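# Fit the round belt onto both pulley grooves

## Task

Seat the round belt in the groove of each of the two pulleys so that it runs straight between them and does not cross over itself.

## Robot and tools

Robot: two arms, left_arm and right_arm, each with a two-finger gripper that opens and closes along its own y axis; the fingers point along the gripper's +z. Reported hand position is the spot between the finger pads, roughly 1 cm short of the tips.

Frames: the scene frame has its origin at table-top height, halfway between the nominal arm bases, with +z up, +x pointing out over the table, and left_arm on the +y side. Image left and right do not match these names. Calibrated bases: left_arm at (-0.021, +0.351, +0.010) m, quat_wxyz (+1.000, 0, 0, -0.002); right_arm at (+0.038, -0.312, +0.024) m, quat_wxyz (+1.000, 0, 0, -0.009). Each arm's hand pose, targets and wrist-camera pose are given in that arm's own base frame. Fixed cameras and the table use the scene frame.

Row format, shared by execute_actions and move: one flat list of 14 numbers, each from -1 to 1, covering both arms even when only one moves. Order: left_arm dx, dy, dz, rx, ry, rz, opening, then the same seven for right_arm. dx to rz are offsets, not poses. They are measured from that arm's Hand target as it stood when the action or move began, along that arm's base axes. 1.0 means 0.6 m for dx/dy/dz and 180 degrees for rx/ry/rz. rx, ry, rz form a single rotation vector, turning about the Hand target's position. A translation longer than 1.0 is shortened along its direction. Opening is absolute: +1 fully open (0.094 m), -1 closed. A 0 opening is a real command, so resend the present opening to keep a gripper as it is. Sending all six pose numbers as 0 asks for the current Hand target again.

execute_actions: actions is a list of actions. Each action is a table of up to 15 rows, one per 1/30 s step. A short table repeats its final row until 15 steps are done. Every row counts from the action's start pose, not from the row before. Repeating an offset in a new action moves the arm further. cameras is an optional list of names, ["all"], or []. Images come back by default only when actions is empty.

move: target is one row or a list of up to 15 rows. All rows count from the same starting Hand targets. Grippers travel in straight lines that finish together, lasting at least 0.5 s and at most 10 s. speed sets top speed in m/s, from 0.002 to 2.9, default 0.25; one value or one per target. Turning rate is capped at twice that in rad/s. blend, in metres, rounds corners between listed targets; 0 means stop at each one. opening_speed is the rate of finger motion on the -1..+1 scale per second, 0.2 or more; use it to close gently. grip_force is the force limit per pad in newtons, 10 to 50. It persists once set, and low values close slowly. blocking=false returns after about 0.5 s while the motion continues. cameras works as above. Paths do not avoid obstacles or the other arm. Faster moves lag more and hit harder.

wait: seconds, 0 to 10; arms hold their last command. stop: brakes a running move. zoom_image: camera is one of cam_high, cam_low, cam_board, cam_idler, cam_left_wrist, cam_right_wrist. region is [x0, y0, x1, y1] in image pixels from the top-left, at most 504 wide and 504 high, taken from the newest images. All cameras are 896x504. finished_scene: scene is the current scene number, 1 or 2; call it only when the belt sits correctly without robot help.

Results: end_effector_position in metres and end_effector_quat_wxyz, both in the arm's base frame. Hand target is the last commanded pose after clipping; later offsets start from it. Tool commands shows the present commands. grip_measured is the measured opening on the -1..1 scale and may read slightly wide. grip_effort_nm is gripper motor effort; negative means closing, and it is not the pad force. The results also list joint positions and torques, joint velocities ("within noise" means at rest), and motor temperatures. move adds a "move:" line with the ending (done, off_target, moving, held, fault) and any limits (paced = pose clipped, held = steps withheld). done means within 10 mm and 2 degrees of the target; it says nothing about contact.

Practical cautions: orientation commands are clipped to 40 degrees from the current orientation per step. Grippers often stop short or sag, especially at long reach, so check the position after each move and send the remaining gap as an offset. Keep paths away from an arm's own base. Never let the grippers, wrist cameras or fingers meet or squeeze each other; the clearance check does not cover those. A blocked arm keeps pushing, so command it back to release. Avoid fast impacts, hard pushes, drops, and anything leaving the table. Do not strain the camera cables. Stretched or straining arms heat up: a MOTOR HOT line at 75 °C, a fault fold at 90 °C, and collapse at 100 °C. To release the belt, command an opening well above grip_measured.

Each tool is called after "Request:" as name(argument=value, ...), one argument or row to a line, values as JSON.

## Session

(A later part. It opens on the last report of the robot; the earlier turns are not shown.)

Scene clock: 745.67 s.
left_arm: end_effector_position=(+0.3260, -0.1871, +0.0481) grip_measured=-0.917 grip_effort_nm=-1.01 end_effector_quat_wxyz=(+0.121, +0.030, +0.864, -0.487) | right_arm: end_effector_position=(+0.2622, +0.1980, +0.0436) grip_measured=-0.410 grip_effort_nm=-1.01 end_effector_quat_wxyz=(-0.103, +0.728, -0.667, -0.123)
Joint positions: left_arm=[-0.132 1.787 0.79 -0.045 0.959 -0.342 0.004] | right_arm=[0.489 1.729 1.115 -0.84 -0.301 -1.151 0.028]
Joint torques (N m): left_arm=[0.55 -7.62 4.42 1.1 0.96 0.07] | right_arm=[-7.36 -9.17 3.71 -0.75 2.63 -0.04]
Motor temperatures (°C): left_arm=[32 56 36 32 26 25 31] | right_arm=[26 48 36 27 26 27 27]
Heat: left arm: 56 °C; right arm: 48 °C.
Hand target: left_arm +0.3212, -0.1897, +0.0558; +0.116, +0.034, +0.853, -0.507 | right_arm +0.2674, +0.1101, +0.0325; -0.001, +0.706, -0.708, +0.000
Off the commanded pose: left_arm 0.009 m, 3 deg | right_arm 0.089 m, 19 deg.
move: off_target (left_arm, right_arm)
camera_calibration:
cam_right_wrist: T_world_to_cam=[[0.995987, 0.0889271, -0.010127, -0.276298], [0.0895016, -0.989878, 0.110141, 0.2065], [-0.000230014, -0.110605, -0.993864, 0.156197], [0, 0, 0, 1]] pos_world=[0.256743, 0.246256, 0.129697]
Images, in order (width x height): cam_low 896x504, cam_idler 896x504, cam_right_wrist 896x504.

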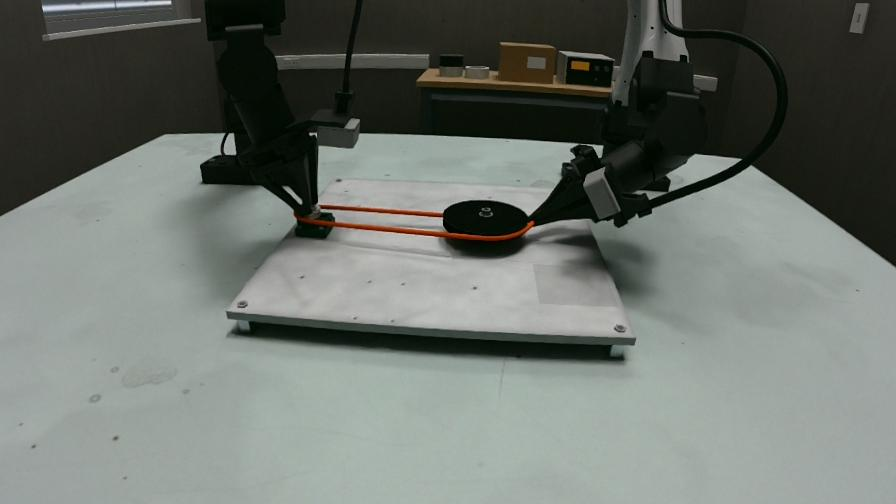

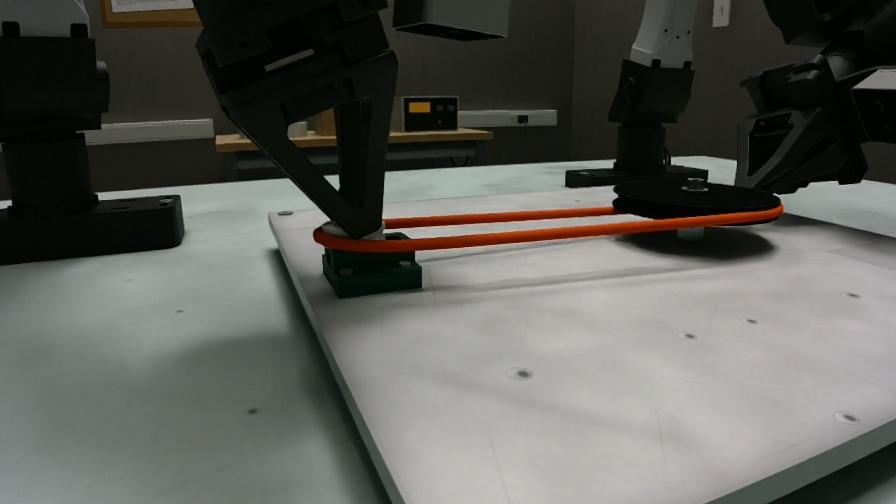

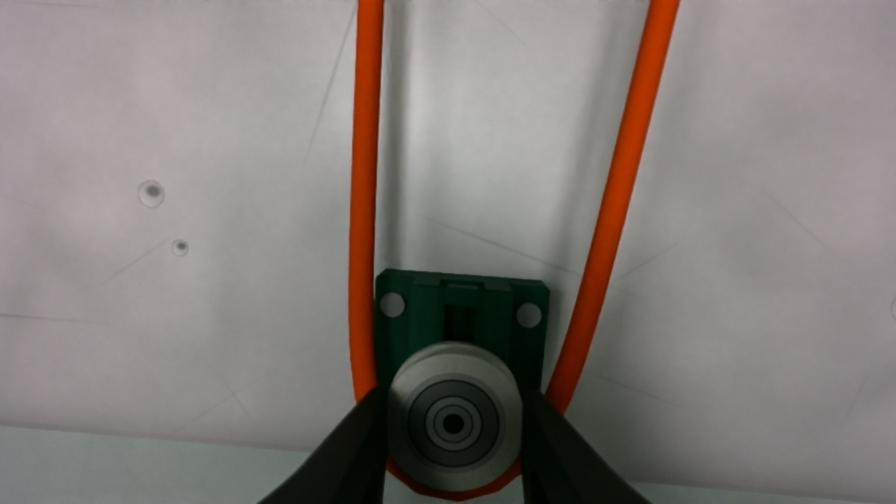

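Request:
move(
  target=[
    [0,0,0,0,0,0,-0.96,0,0.125,0.012,0,0,0,-0.9],
    [0,0,0,0,0,0,-0.96,0,0.125,0.012,0,0,0,-0.2],
    [0,0,0,0,0,0,-0.96,-0.01,0.13,0.14,0,0,0,-0.2],
  ],
  speed=0.08,
  opening_speed=0.6,
  cameras=["cam_right_wrist","cam_idler","cam_low"],
)

Request:
zoom_image(
  camera="cam_idler",
  region=[580, 140, 830, 280],
)

Scene clock: 751.87 s.
left_arm: end_effector_position=(+0.3242, -0.1882, +0.0494) grip_measured=-0.917 grip_effort_nm=-1.01 end_effector_quat_wxyz=(+0.116, +0.029, +0.862, -0.493) | right_arm: end_effector_position=(+0.2585, +0.1861, +0.1035) grip_measured=-0.202 grip_effort_nm=0.11 end_effector_quat_wxyz=(+0.015, +0.706, -0.708, -0.009)
Joint positions: left_arm=[-0.132 1.787 0.79 -0.049 0.973 -0.346 0.004] | right_arm=[0.617 1.78 1.459 -1.281 -0.013 -0.951 0.038]
Joint torques (N m): left_arm=[0.54 -7.62 4.37 1.15 0.82 0.12] | right_arm=[0.27 -8.98 7.92 0.05 0.12 0.16]
Motor temperatures (°C): left_arm=[31 55 35 32 26 25 31] | right_arm=[26 48 36 27 26 27 27]
Heat: left arm: 55 °C; right arm: 48 °C.
Hand target: left_arm +0.3211, -0.1897, +0.0558; +0.116, +0.034, +0.853, -0.507 | right_arm +0.2614, +0.1881, +0.1166; -0.001, +0.706, -0.708, +0.000
Off the commanded pose: left_arm 0.007 m, 2 deg | right_arm 0.013 m, 2 deg.
move: off_target (right_arm); target 2's new opening was sent with right_arm's hand 0.027 m and 8 deg from that target
camera_calibration:
cam_right_wrist: T_world_to_cam=[[0.999544, -0.00190753, -0.0301335, -0.252902], [0.0111113, -0.904731, 0.425839, 0.160163], [-0.028075, -0.425979, -0.904297, 0.271009], [0, 0, 0, 1]] pos_world=[0.258616, 0.259867, 0.169248]
Images, in order (width x height): cam_low 896x504, cam_idler 896x504, cam_right_wrist 896x504.

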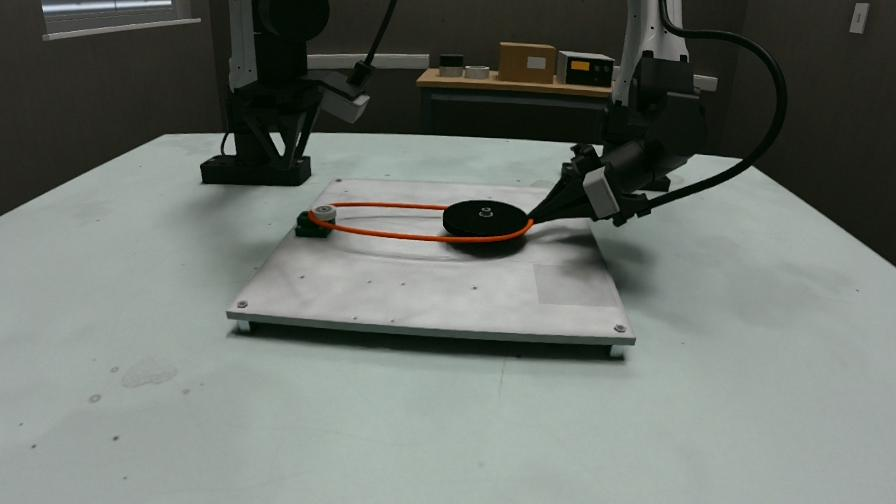

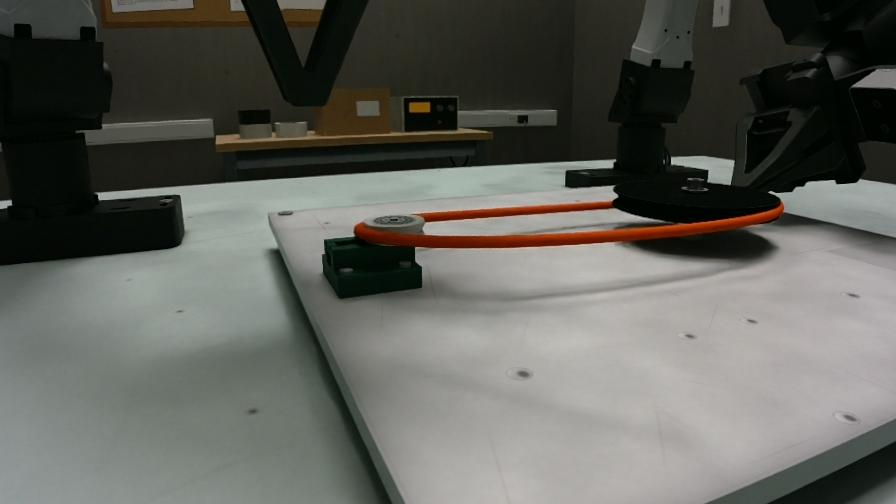

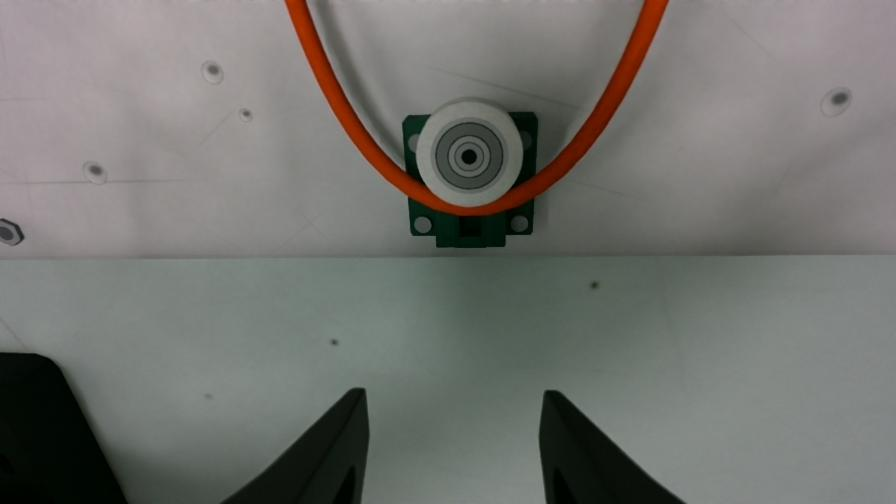

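Scaled by 2.016 from the camera's 896x504 image, which has a finer 1280x720 frame.

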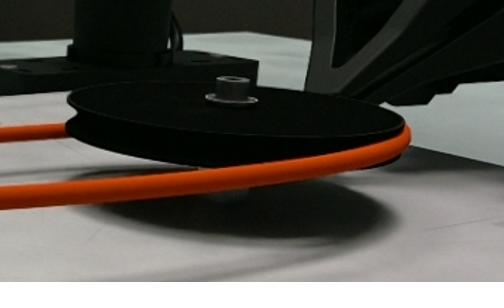

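Request:
zoom_image(
  camera="cam_low",
  region=[400, 180, 560, 270],
)

Request:
zoom_image(
  camera="cam_board",
  region=[440, 180, 660, 340],
)

Scaled by 3.150 from the camera's 896x504 image, which has a finer 1280x720 frame.

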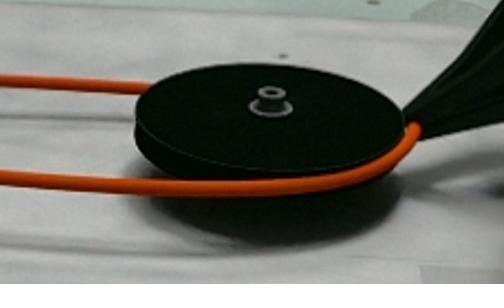

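This scene's latest camera images include none from cam_board. They are from: cam_low, cam_idler, cam_right_wrist. cam_board's image comes with the result of a call that names it in "cameras".

Request:
move(
  target=[
    [0,0.095,0.036,0,-0.035,0,-0.96,0.066,0.2457,-0.02,0,0,0,-0.6],
  ],
  speed=0.1,
  cameras=["cam_low","cam_left_wrist","cam_right_wrist","cam_idler"],
)

Request:
zoom_image(
  camera="cam_low",
  region=[400, 180, 560, 270],
)

Request:
zoom_image(
  camera="cam_idler",
  region=[580, 140, 830, 280],
)

Scene clock: 756.90 s.
left_arm: end_effector_position=(+0.3133, -0.1638, +0.0574) grip_measured=-0.917 grip_effort_nm=-1.01 end_effector_quat_wxyz=(+0.142, +0.090, +0.845, -0.508) | right_arm: end_effector_position=(+0.2993, +0.3343, +0.1057) grip_measured=-0.598 grip_effort_nm=-0.07 end_effector_quat_wxyz=(-0.004, +0.708, -0.707, -0.006)
Joint positions: left_arm=[-0.035 1.771 0.797 -0.213 1.071 -0.052 0.004] | right_arm=[0.836 2.314 2.257 -1.505 -0.011 -0.736 0.019]
Joint torques (N m): left_arm=[8.96 -11.19 6.54 -0.06 0.66 0.44] | right_arm=[0.05 -9.29 7.91 0.15 0.07 0.21]
Heat: left arm: 54 °C; right arm: 48 °C.
Hand target: left_arm +0.3211, -0.1326, +0.0773; +0.162, +0.061, +0.846, -0.505 | right_arm +0.3010, +0.3354, +0.1044; -0.001, +0.706, -0.708, +0.000
Off the commanded pose: left_arm 0.038 m, 4 deg | right_arm 0.002 m, 1 deg.
move: off_target (left_arm)
camera_calibration:
cam_left_wrist: T_world_to_cam=[[-0.296821, -0.471128, 0.830624, -0.0330389], [-0.922193, 0.367229, -0.121251, 0.396962], [-0.247905, -0.801986, -0.543472, 0.0639219], [0, 0, 0, 1]] pos_world=[0.372115, -0.110077, 0.110315]
cam_right_wrist: T_world_to_cam=[[0.999998, 0.00220247, 0.000158301, -0.29809], [0.00194788, -0.913626, 0.406552, 0.300672], [0.00104005, -0.406551, -0.913628, 0.323142], [0, 0, 0, 1]] pos_world=[0.297168, 0.406732, 0.17304]
Images, in order (width x height): cam_low 896x504, cam_idler 896x504, cam_left_wrist 896x504, cam_right_wrist 896x504.

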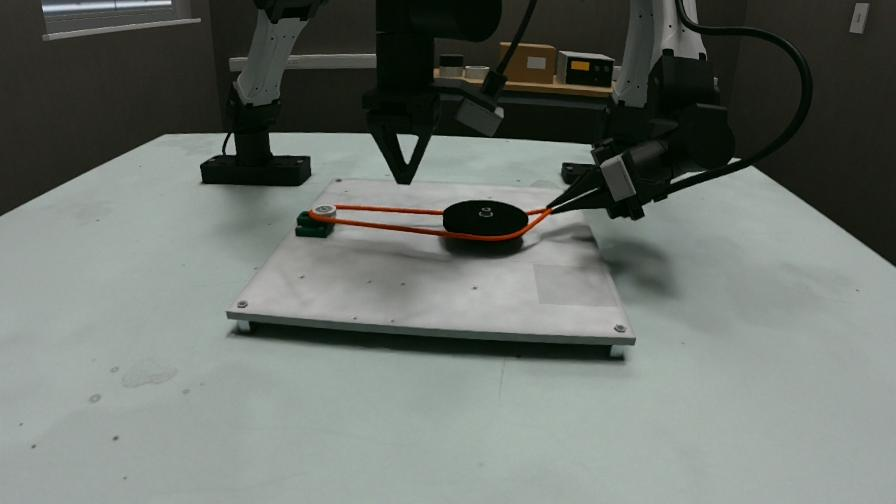

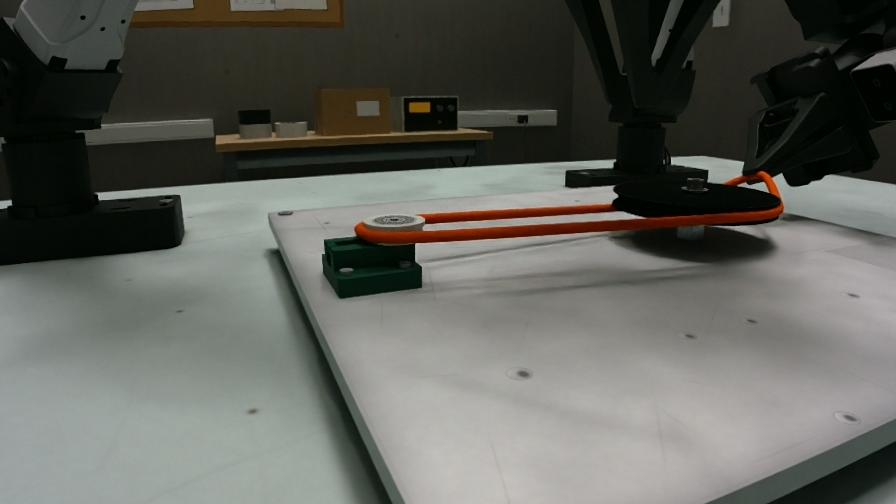

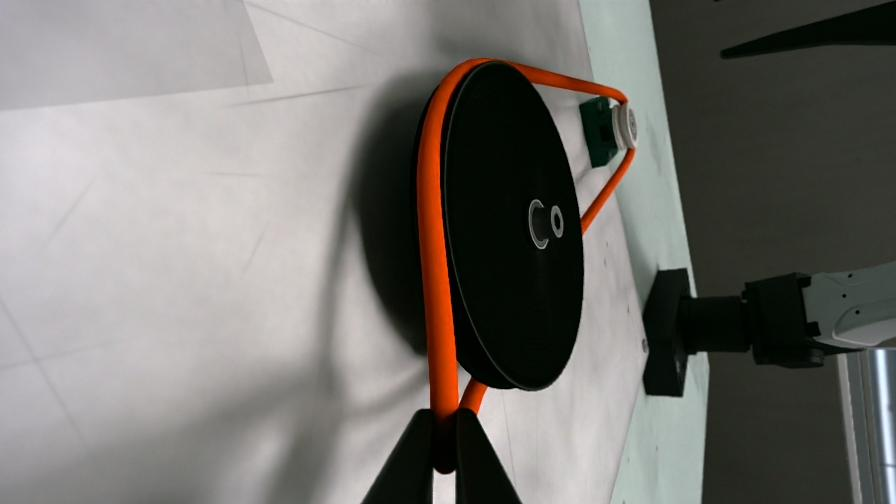

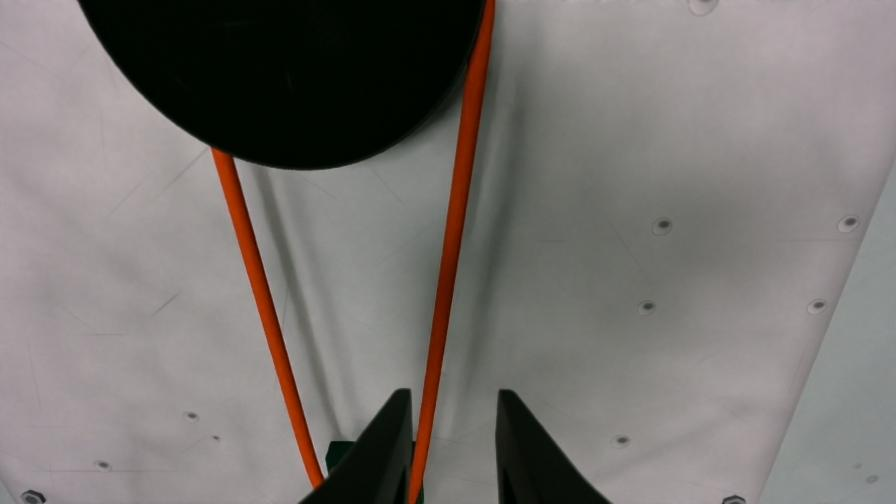

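Scaled by 3.150 from the camera's 896x504 image, which has a finer 1280x720 frame.

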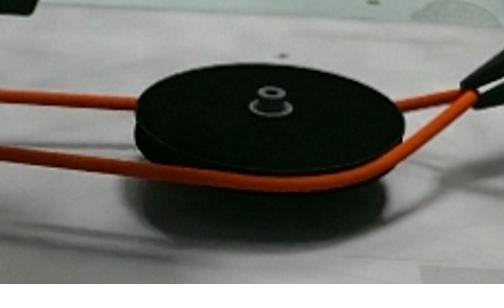

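Scaled by 2.016 from the camera's 896x504 image, which has a finer 1280x720 frame.

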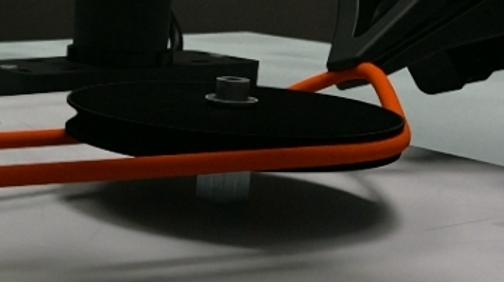

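Request:
move(
  target=[
    [0,-0.095,-0.034,0,0,0,-0.96,0,0,0,0,0,0,-0.6],
  ],
  speed=0.05,
  cameras=["cam_low","cam_left_wrist","cam_right_wrist","cam_idler"],
)

Request:
zoom_image(
  camera="cam_low",
  region=[400, 180, 560, 270],
)

Request:
zoom_image(
  camera="cam_idler",
  region=[580, 140, 830, 280],
)

Scene clock: 759.67 s.
left_arm: end_effector_position=(+0.3211, -0.1870, +0.0501) grip_measured=-0.917 grip_effort_nm=-1.01 end_effector_quat_wxyz=(+0.148, +0.050, +0.850, -0.503) | right_arm: end_effector_position=(+0.2992, +0.3342, +0.1057) grip_measured=-0.598 grip_effort_nm=-0.07 end_effector_quat_wxyz=(-0.004, +0.708, -0.707, -0.006)
Joint positions: left_arm=[-0.124 1.771 0.721 0.08 0.994 -0.34 0.004] | right_arm=[0.836 2.314 2.257 -1.506 -0.011 -0.736 0.019]
Joint torques (N m): left_arm=[-0.59 -8.31 4.15 1.38 0.44 0.15] | right_arm=[0.09 -9.13 7.97 0.19 0.11 0.2]
Heat: left arm: 54 °C; right arm: 49 °C.
Hand target: left_arm +0.3211, -0.1896, +0.0569; +0.162, +0.061, +0.846, -0.505 | right_arm +0.3010, +0.3354, +0.1044; -0.001, +0.706, -0.708, +0.000
Off the commanded pose: left_arm 0.007 m, 2 deg | right_arm 0.003 m, 1 deg.
move: done
camera_calibration:
cam_left_wrist: T_world_to_cam=[[-0.233713, -0.491762, 0.838778, -0.060085], [-0.950995, 0.295238, -0.0918869, 0.406176], [-0.202453, -0.819149, -0.536664, 0.0251408], [0, 0, 0, 1]] pos_world=[0.377318, -0.128872, 0.101212]
cam_right_wrist: T_world_to_cam=[[0.999998, 0.0021669, -0.00015605, -0.297922], [0.00204302, -0.913535, 0.406755, 0.300481], [0.000738839, -0.406754, -0.913537, 0.323259], [0, 0, 0, 1]] pos_world=[0.297068, 0.406632, 0.17304]
Images, in order (width x height): cam_low 896x504, cam_idler 896x504, cam_left_wrist 896x504, cam_right_wrist 896x504.

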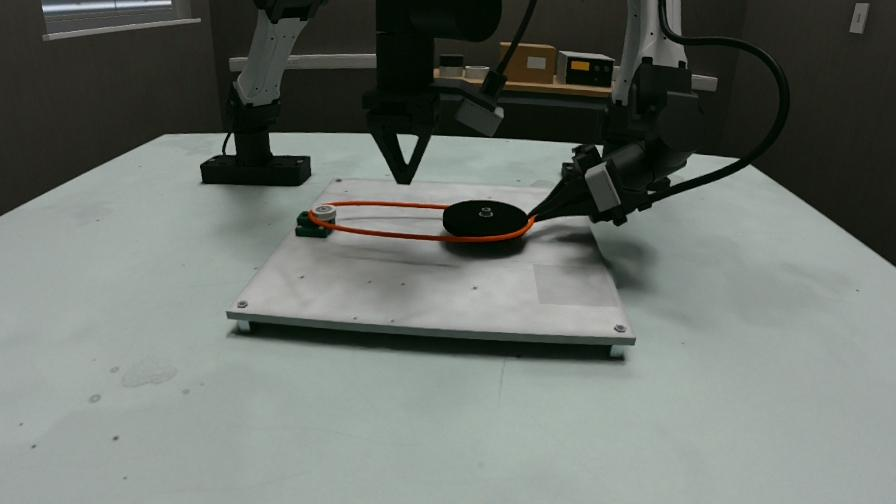

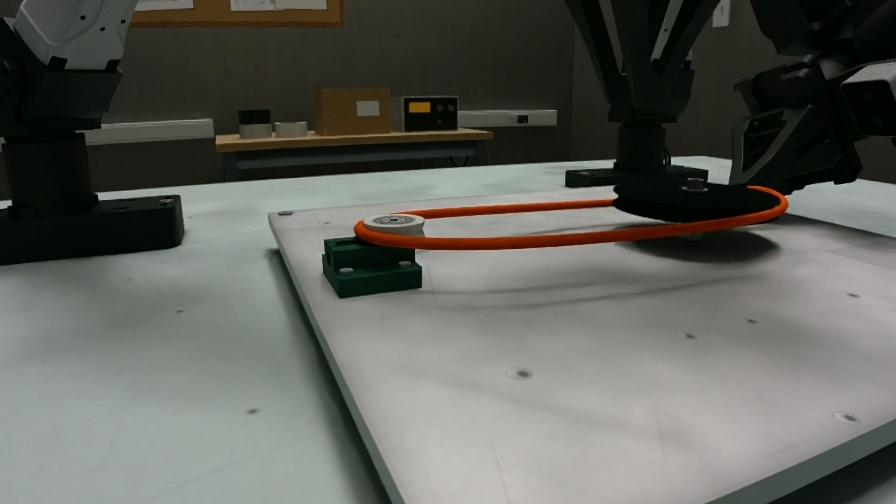

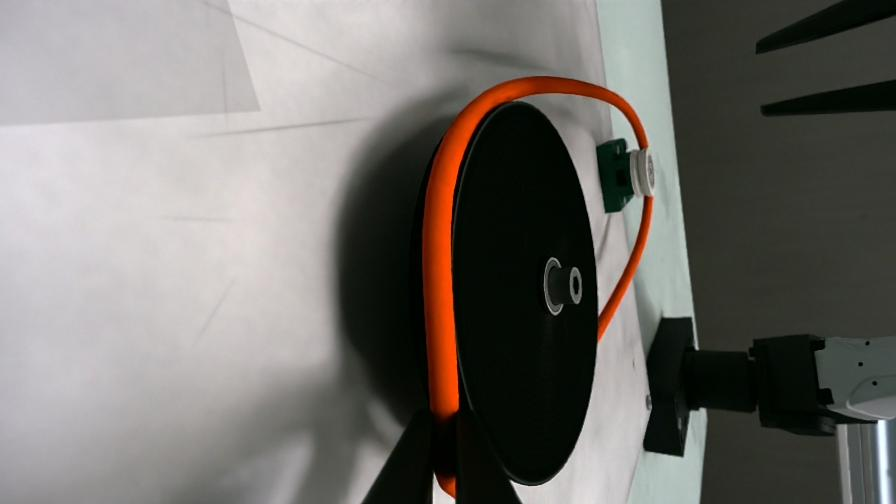

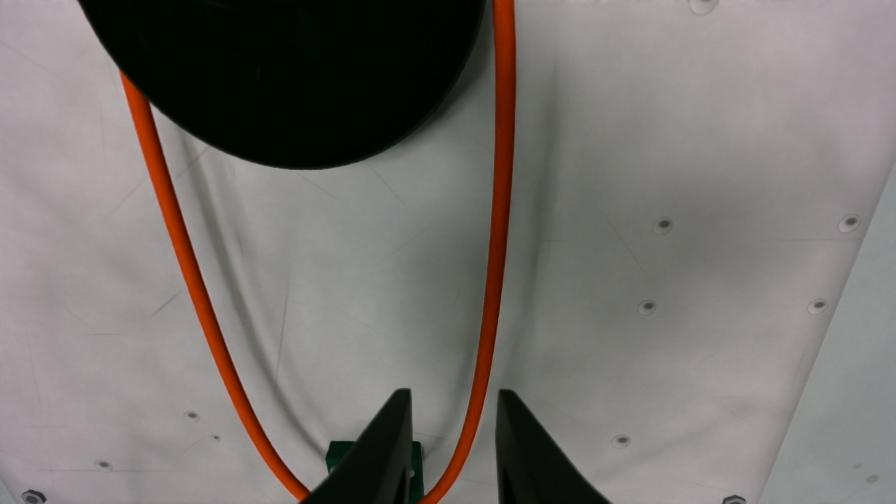

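Scaled by 3.150 from the camera's 896x504 image, which has a finer 1280x720 frame.

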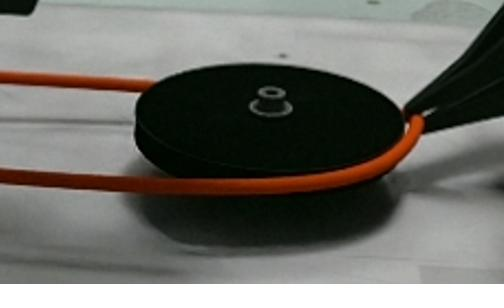

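Scaled by 2.016 from the camera's 896x504 image, which has a finer 1280x720 frame.

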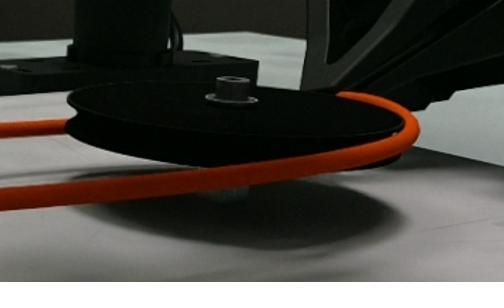

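Request:
move(
  target=[
    [0,0,0.008,0,-0.06,0,-0.96,0,0,0,0,0,0,-0.6],
  ],
  speed=0.1,
  cameras=["cam_left_wrist","cam_low","cam_idler"],
)

Request:
zoom_image(
  camera="cam_low",
  region=[400, 180, 560, 270],
)

Request:
zoom_image(
  camera="cam_idler",
  region=[580, 140, 830, 280],
)

Scene clock: 761.93 s.
left_arm: end_effector_position=(+0.3181, -0.1866, +0.0468) grip_measured=-0.917 grip_effort_nm=-1.01 end_effector_quat_wxyz=(+0.208, +0.080, +0.840, -0.496) | right_arm: end_effector_position=(+0.2992, +0.3342, +0.1057) grip_measured=-0.598 grip_effort_nm=-0.07 end_effector_quat_wxyz=(-0.004, +0.708, -0.707, -0.006)
Joint positions: left_arm=[-0.132 1.752 0.61 0.306 0.965 -0.34 0.004] | right_arm=[0.836 2.314 2.257 -1.506 -0.011 -0.736 0.019]
Joint torques (N m): left_arm=[-0.46 -9.1 4.1 1.71 0.44 0.41] | right_arm=[-0.02 -9.18 7.8 0.16 0.13 0.15]
Heat: left arm: 54 °C; right arm: 49 °C.
Hand target: left_arm +0.3211, -0.1896, +0.0617; +0.241, +0.109, +0.827, -0.497 | right_arm +0.3010, +0.3354, +0.1044; -0.001, +0.706, -0.708, +0.000
Off the commanded pose: left_arm 0.015 m, 5 deg | right_arm 0.003 m, 1 deg.
move: off_target (left_arm)
camera_calibration:
cam_left_wrist: T_world_to_cam=[[-0.340141, -0.498673, 0.797264, -0.0233727], [-0.932703, 0.286977, -0.218426, 0.401383], [-0.119873, -0.817906, -0.562726, -0.00174146], [0, 0, 0, 1]] pos_world=[0.366212, -0.128267, 0.105327]
Images, in order (width x height): cam_low 896x504, cam_idler 896x504, cam_left_wrist 896x504.

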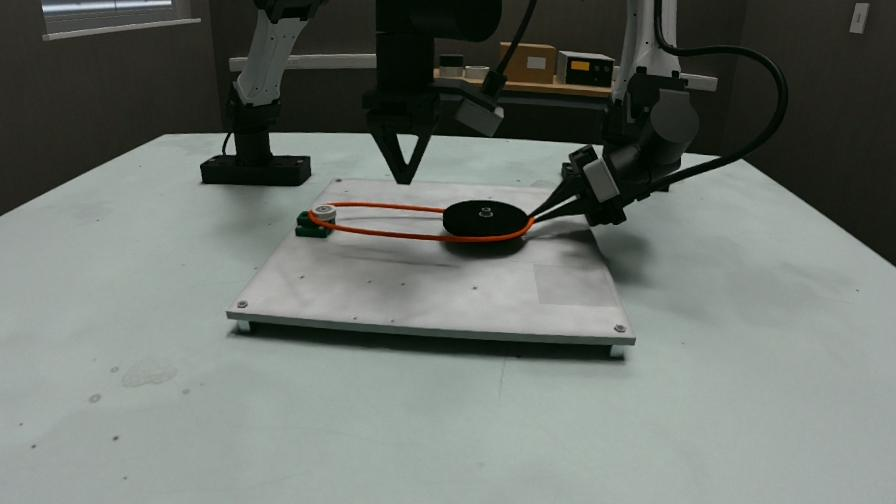

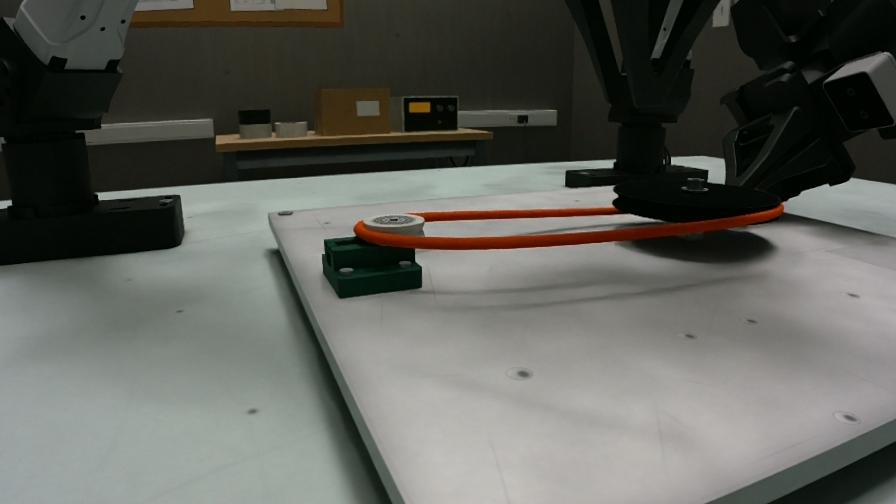

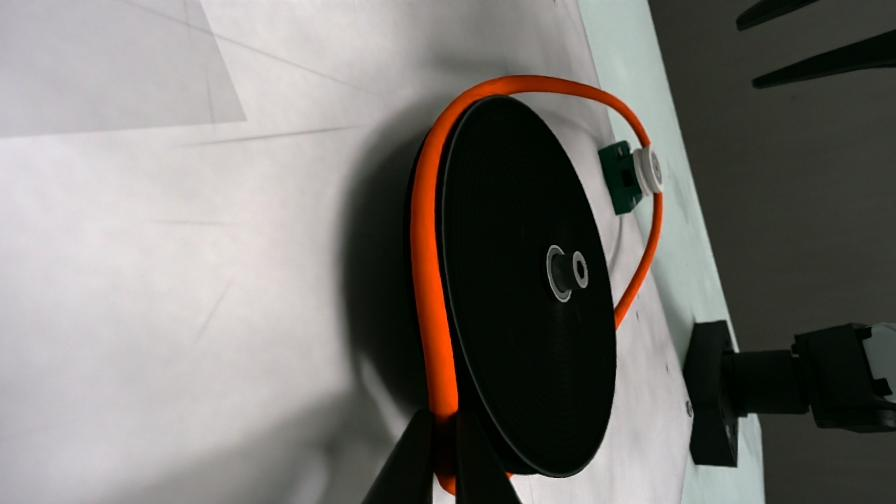

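Scaled by 3.150 from the camera's 896x504 image, which has a finer 1280x720 frame.

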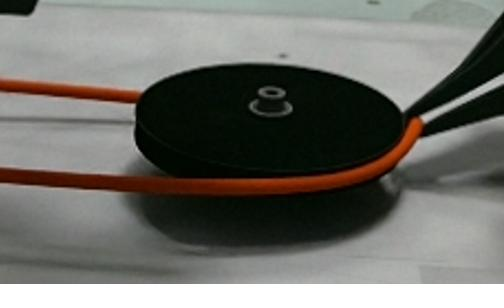

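Scaled by 2.016 from the camera's 896x504 image, which has a finer 1280x720 frame.

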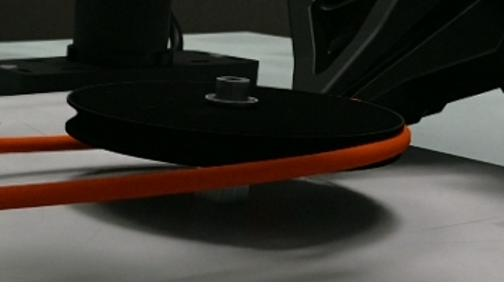

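Request:
move(
  target=[
    [0,0,0.015,0,0.04,0,-0.96,0,0,0,0,0,0,-0.6],
  ],
  speed=0.1,
  cameras=["cam_left_wrist","cam_right_wrist","cam_idler","cam_low"],
)

Request:
zoom_image(
  camera="cam_low",
  region=[400, 180, 560, 270],
)

Request:
zoom_image(
  camera="cam_idler",
  region=[580, 140, 830, 280],
)

Scene clock: 763.80 s.
left_arm: end_effector_position=(+0.3118, -0.1858, +0.0483) grip_measured=-0.917 grip_effort_nm=-1.01 end_effector_quat_wxyz=(+0.163, +0.055, +0.853, -0.493) | right_arm: end_effector_position=(+0.2992, +0.3342, +0.1057) grip_measured=-0.598 grip_effort_nm=-0.07 end_effector_quat_wxyz=(-0.004, +0.708, -0.707, -0.006)
Joint positions: left_arm=[-0.132 1.728 0.658 0.129 0.965 -0.342 0.004] | right_arm=[0.836 2.314 2.257 -1.506 -0.011 -0.736 0.019]
Joint torques (N m): left_arm=[-0.05 -9.17 7.56 1.19 0.64 0.23] | right_arm=[0.12 -9.18 7.87 0.17 0.14 0.2]
Motor temperatures (°C): left_arm=[31 55 35 33 26 25 31] | right_arm=[26 49 37 27 25 27 27]
Heat: left arm: 55 °C; right arm: 49 °C.
Hand target: left_arm +0.3211, -0.1896, +0.0708; +0.189, +0.077, +0.840, -0.503 | right_arm +0.3010, +0.3354, +0.1044; -0.001, +0.706, -0.708, +0.000
Off the commanded pose: left_arm 0.024 m, 4 deg | right_arm 0.003 m, 1 deg.
move: off_target (left_arm)
camera_calibration:
cam_left_wrist: T_world_to_cam=[[-0.254806, -0.50972, 0.821742, -0.0560499], [-0.950422, 0.288655, -0.115657, 0.39662], [-0.178247, -0.810471, -0.558, 0.0183804], [0, 0, 0, 1]] pos_world=[0.365951, -0.128159, 0.102187]
cam_right_wrist: T_world_to_cam=[[0.999998, 0.0021669, -0.00015605, -0.297922], [0.00204302, -0.913535, 0.406755, 0.300481], [0.000738839, -0.406754, -0.913537, 0.323259], [0, 0, 0, 1]] pos_world=[0.297068, 0.406632, 0.17304]
Images, in order (width x height): cam_low 896x504, cam_idler 896x504, cam_left_wrist 896x504, cam_right_wrist 896x504.

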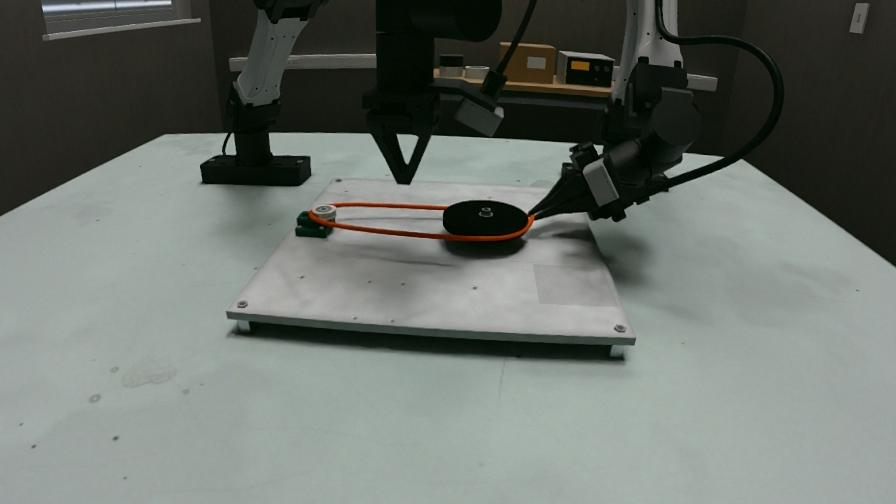

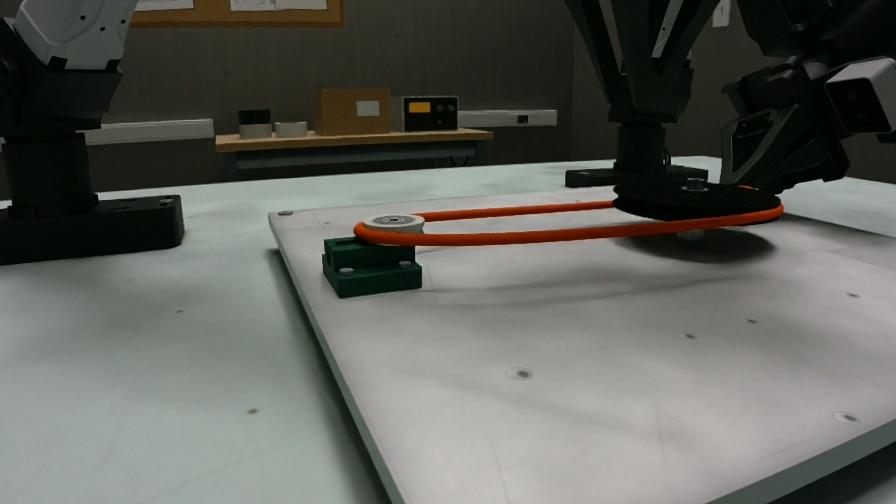

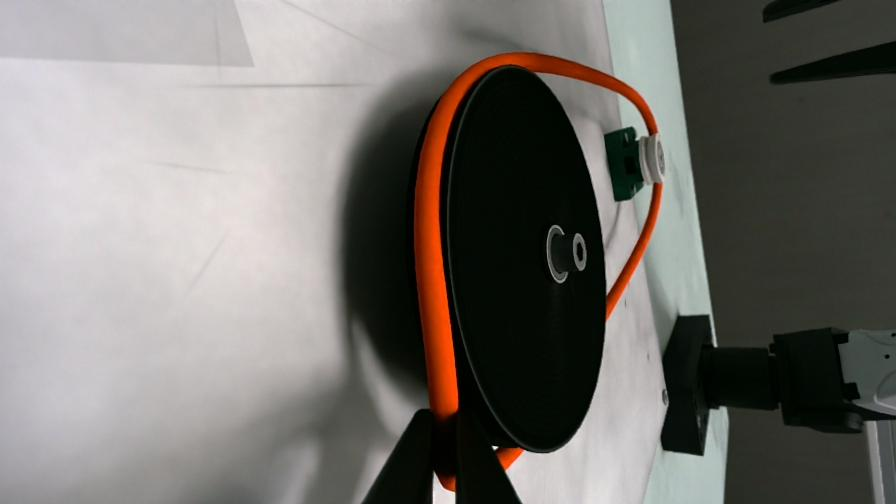

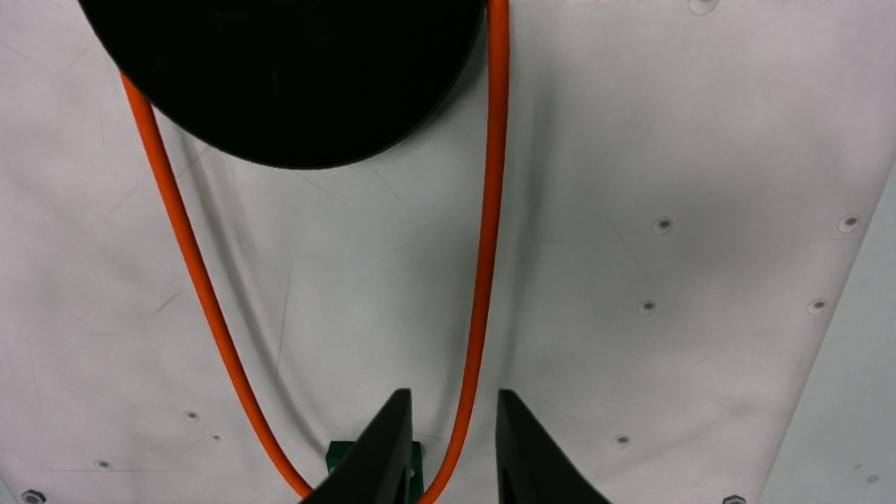

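Scaled by 3.150 from the camera's 896x504 image, which has a finer 1280x720 frame.

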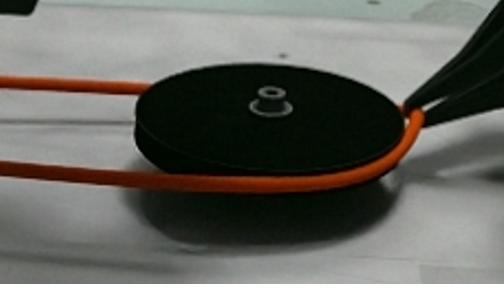

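Scaled by 2.016 from the camera's 896x504 image, which has a finer 1280x720 frame.

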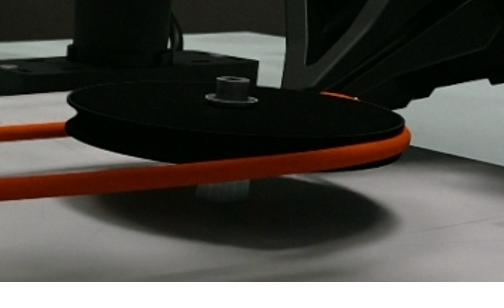

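Request:
move(
  target=[
    [0,0,0,0,0,0,-0.96,-0.056,-0.1757,0,0,0,0,-0.2],
    [0,0,0,0,0,0,-0.96,-0.056,-0.1757,-0.12,0,0,0,-0.2],
    [0,0,0,0,0,0,-0.96,-0.056,-0.1757,-0.12,0,0,0,-0.9],
    [0,0,0,0,0,0,-0.96,-0.056,-0.275,-0.12,0,0,0,-0.9],
  ],
  speed=[0.15,0.12,0.1,0.025],
  opening_speed=0.6,
  cameras=["cam_left_wrist","cam_right_wrist","cam_idler","cam_low"],
)

Request:
zoom_image(
  camera="cam_low",
  region=[400, 180, 560, 270],
)

Request:
zoom_image(
  camera="cam_idler",
  region=[580, 140, 830, 280],
)

Scene clock: 771.43 s.
left_arm: end_effector_position=(+0.3128, -0.1859, +0.0491) grip_measured=-0.917 grip_effort_nm=-1.01 end_effector_quat_wxyz=(+0.164, +0.055, +0.852, -0.493) | right_arm: end_effector_position=(+0.2616, +0.2181, +0.0398) grip_measured=-0.401 grip_effort_nm=-1.01 end_effector_quat_wxyz=(-0.048, +0.719, -0.691, -0.065)
Joint positions: left_arm=[-0.132 1.728 0.662 0.127 0.965 -0.342 0.004] | right_arm=[0.621 1.817 1.236 -0.918 -0.145 -0.984 0.028]
Joint torques (N m): left_arm=[-0.05 -9.14 7.17 1.21 0.64 0.23] | right_arm=[-4.36 -8.14 3.44 -0.2 1.38 -0.02]
Motor temperatures (°C): left_arm=[30 56 35 34 26 25 31] | right_arm=[26 49 36 27 25 27 27]
Heat: left arm: 56 °C; right arm: 49 °C.
Hand target: left_arm +0.3211, -0.1896, +0.0707; +0.189, +0.077, +0.840, -0.503 | right_arm +0.2674, +0.1705, +0.0325; -0.001, +0.706, -0.708, +0.000
Off the commanded pose: left_arm 0.023 m, 4 deg | right_arm 0.049 m, 10 deg.
move: off_target (left_arm, right_arm)
camera_calibration:
cam_left_wrist: T_world_to_cam=[[-0.256073, -0.50955, 0.821454, -0.0561208], [-0.950248, 0.288608, -0.117198, 0.397603], [-0.17736, -0.810595, -0.558103, 0.0186138], [0, 0, 0, 1]] pos_world=[0.366752, -0.128259, 0.103087]
cam_right_wrist: T_world_to_cam=[[0.99897, 0.0420734, -0.0170076, -0.267779], [0.0450959, -0.962285, 0.268281, 0.226184], [-0.00507868, -0.268771, -0.963191, 0.189193], [0, 0, 0, 1]] pos_world=[0.258264, 0.279769, 0.116994]
Images, in order (width x height): cam_low 896x504, cam_idler 896x504, cam_left_wrist 896x504, cam_right_wrist 896x504.

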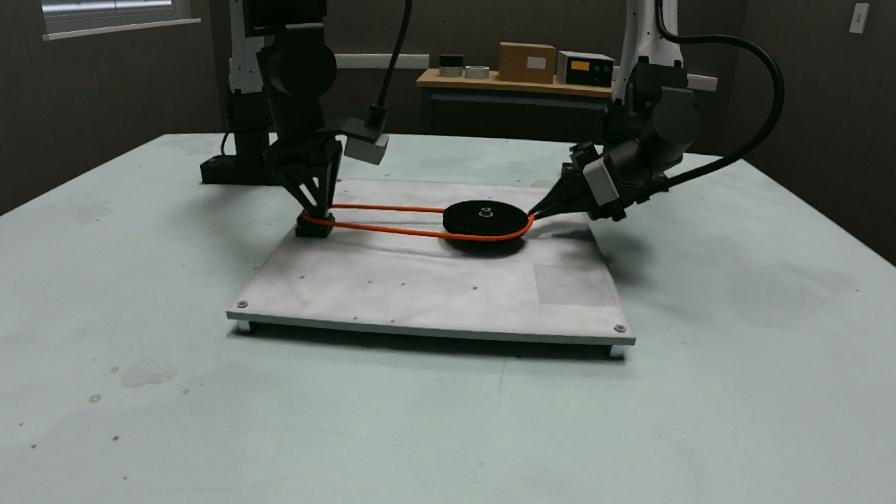

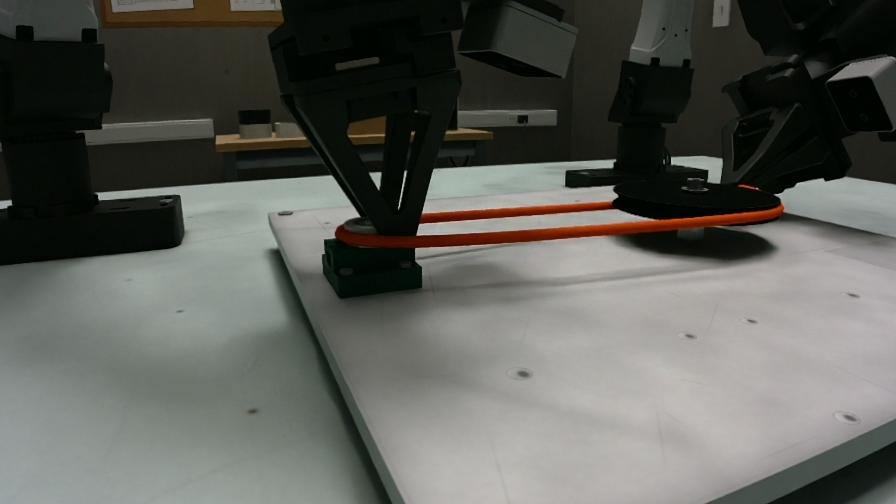

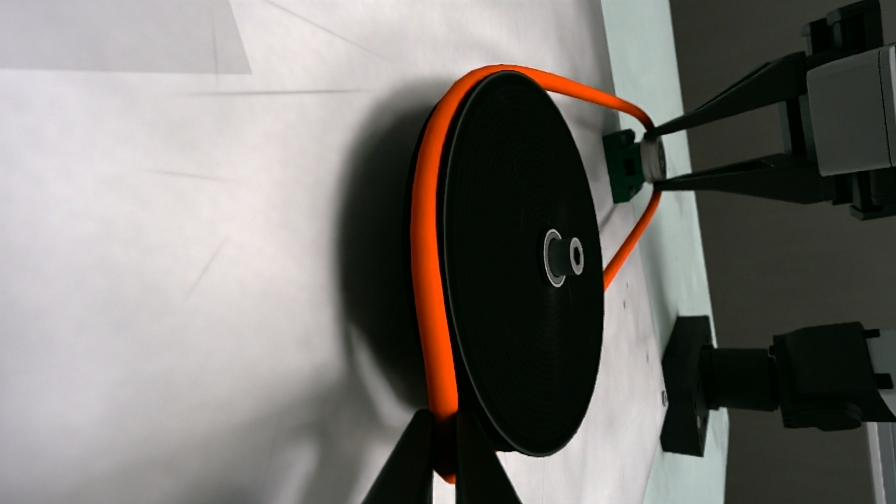

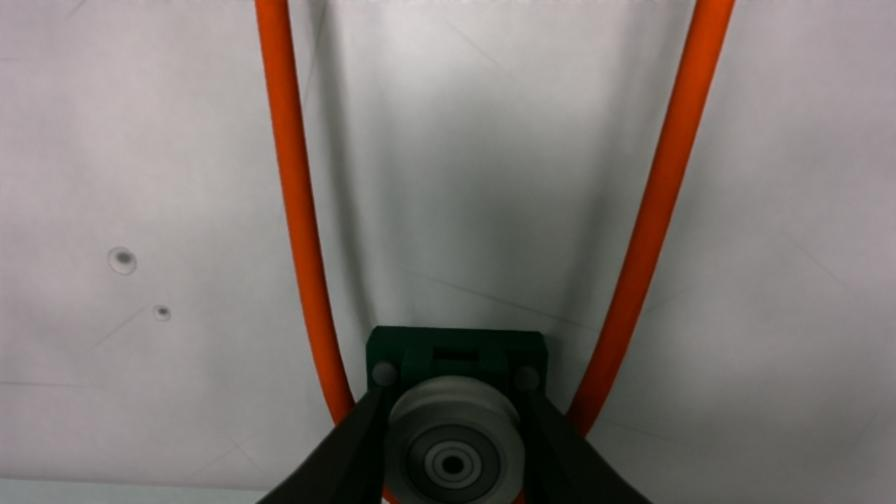

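Scaled by 3.150 from the camera's 896x504 image, which has a finer 1280x720 frame.

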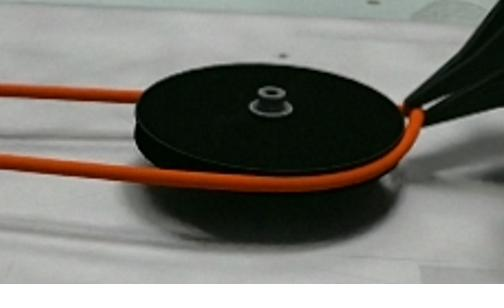

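Scaled by 2.016 from the camera's 896x504 image, which has a finer 1280x720 frame.

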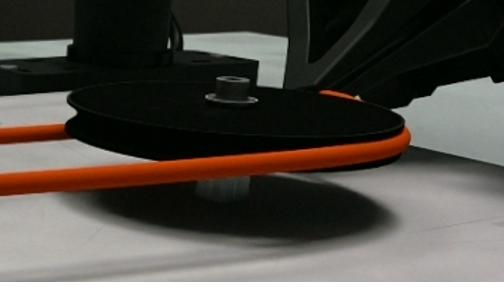

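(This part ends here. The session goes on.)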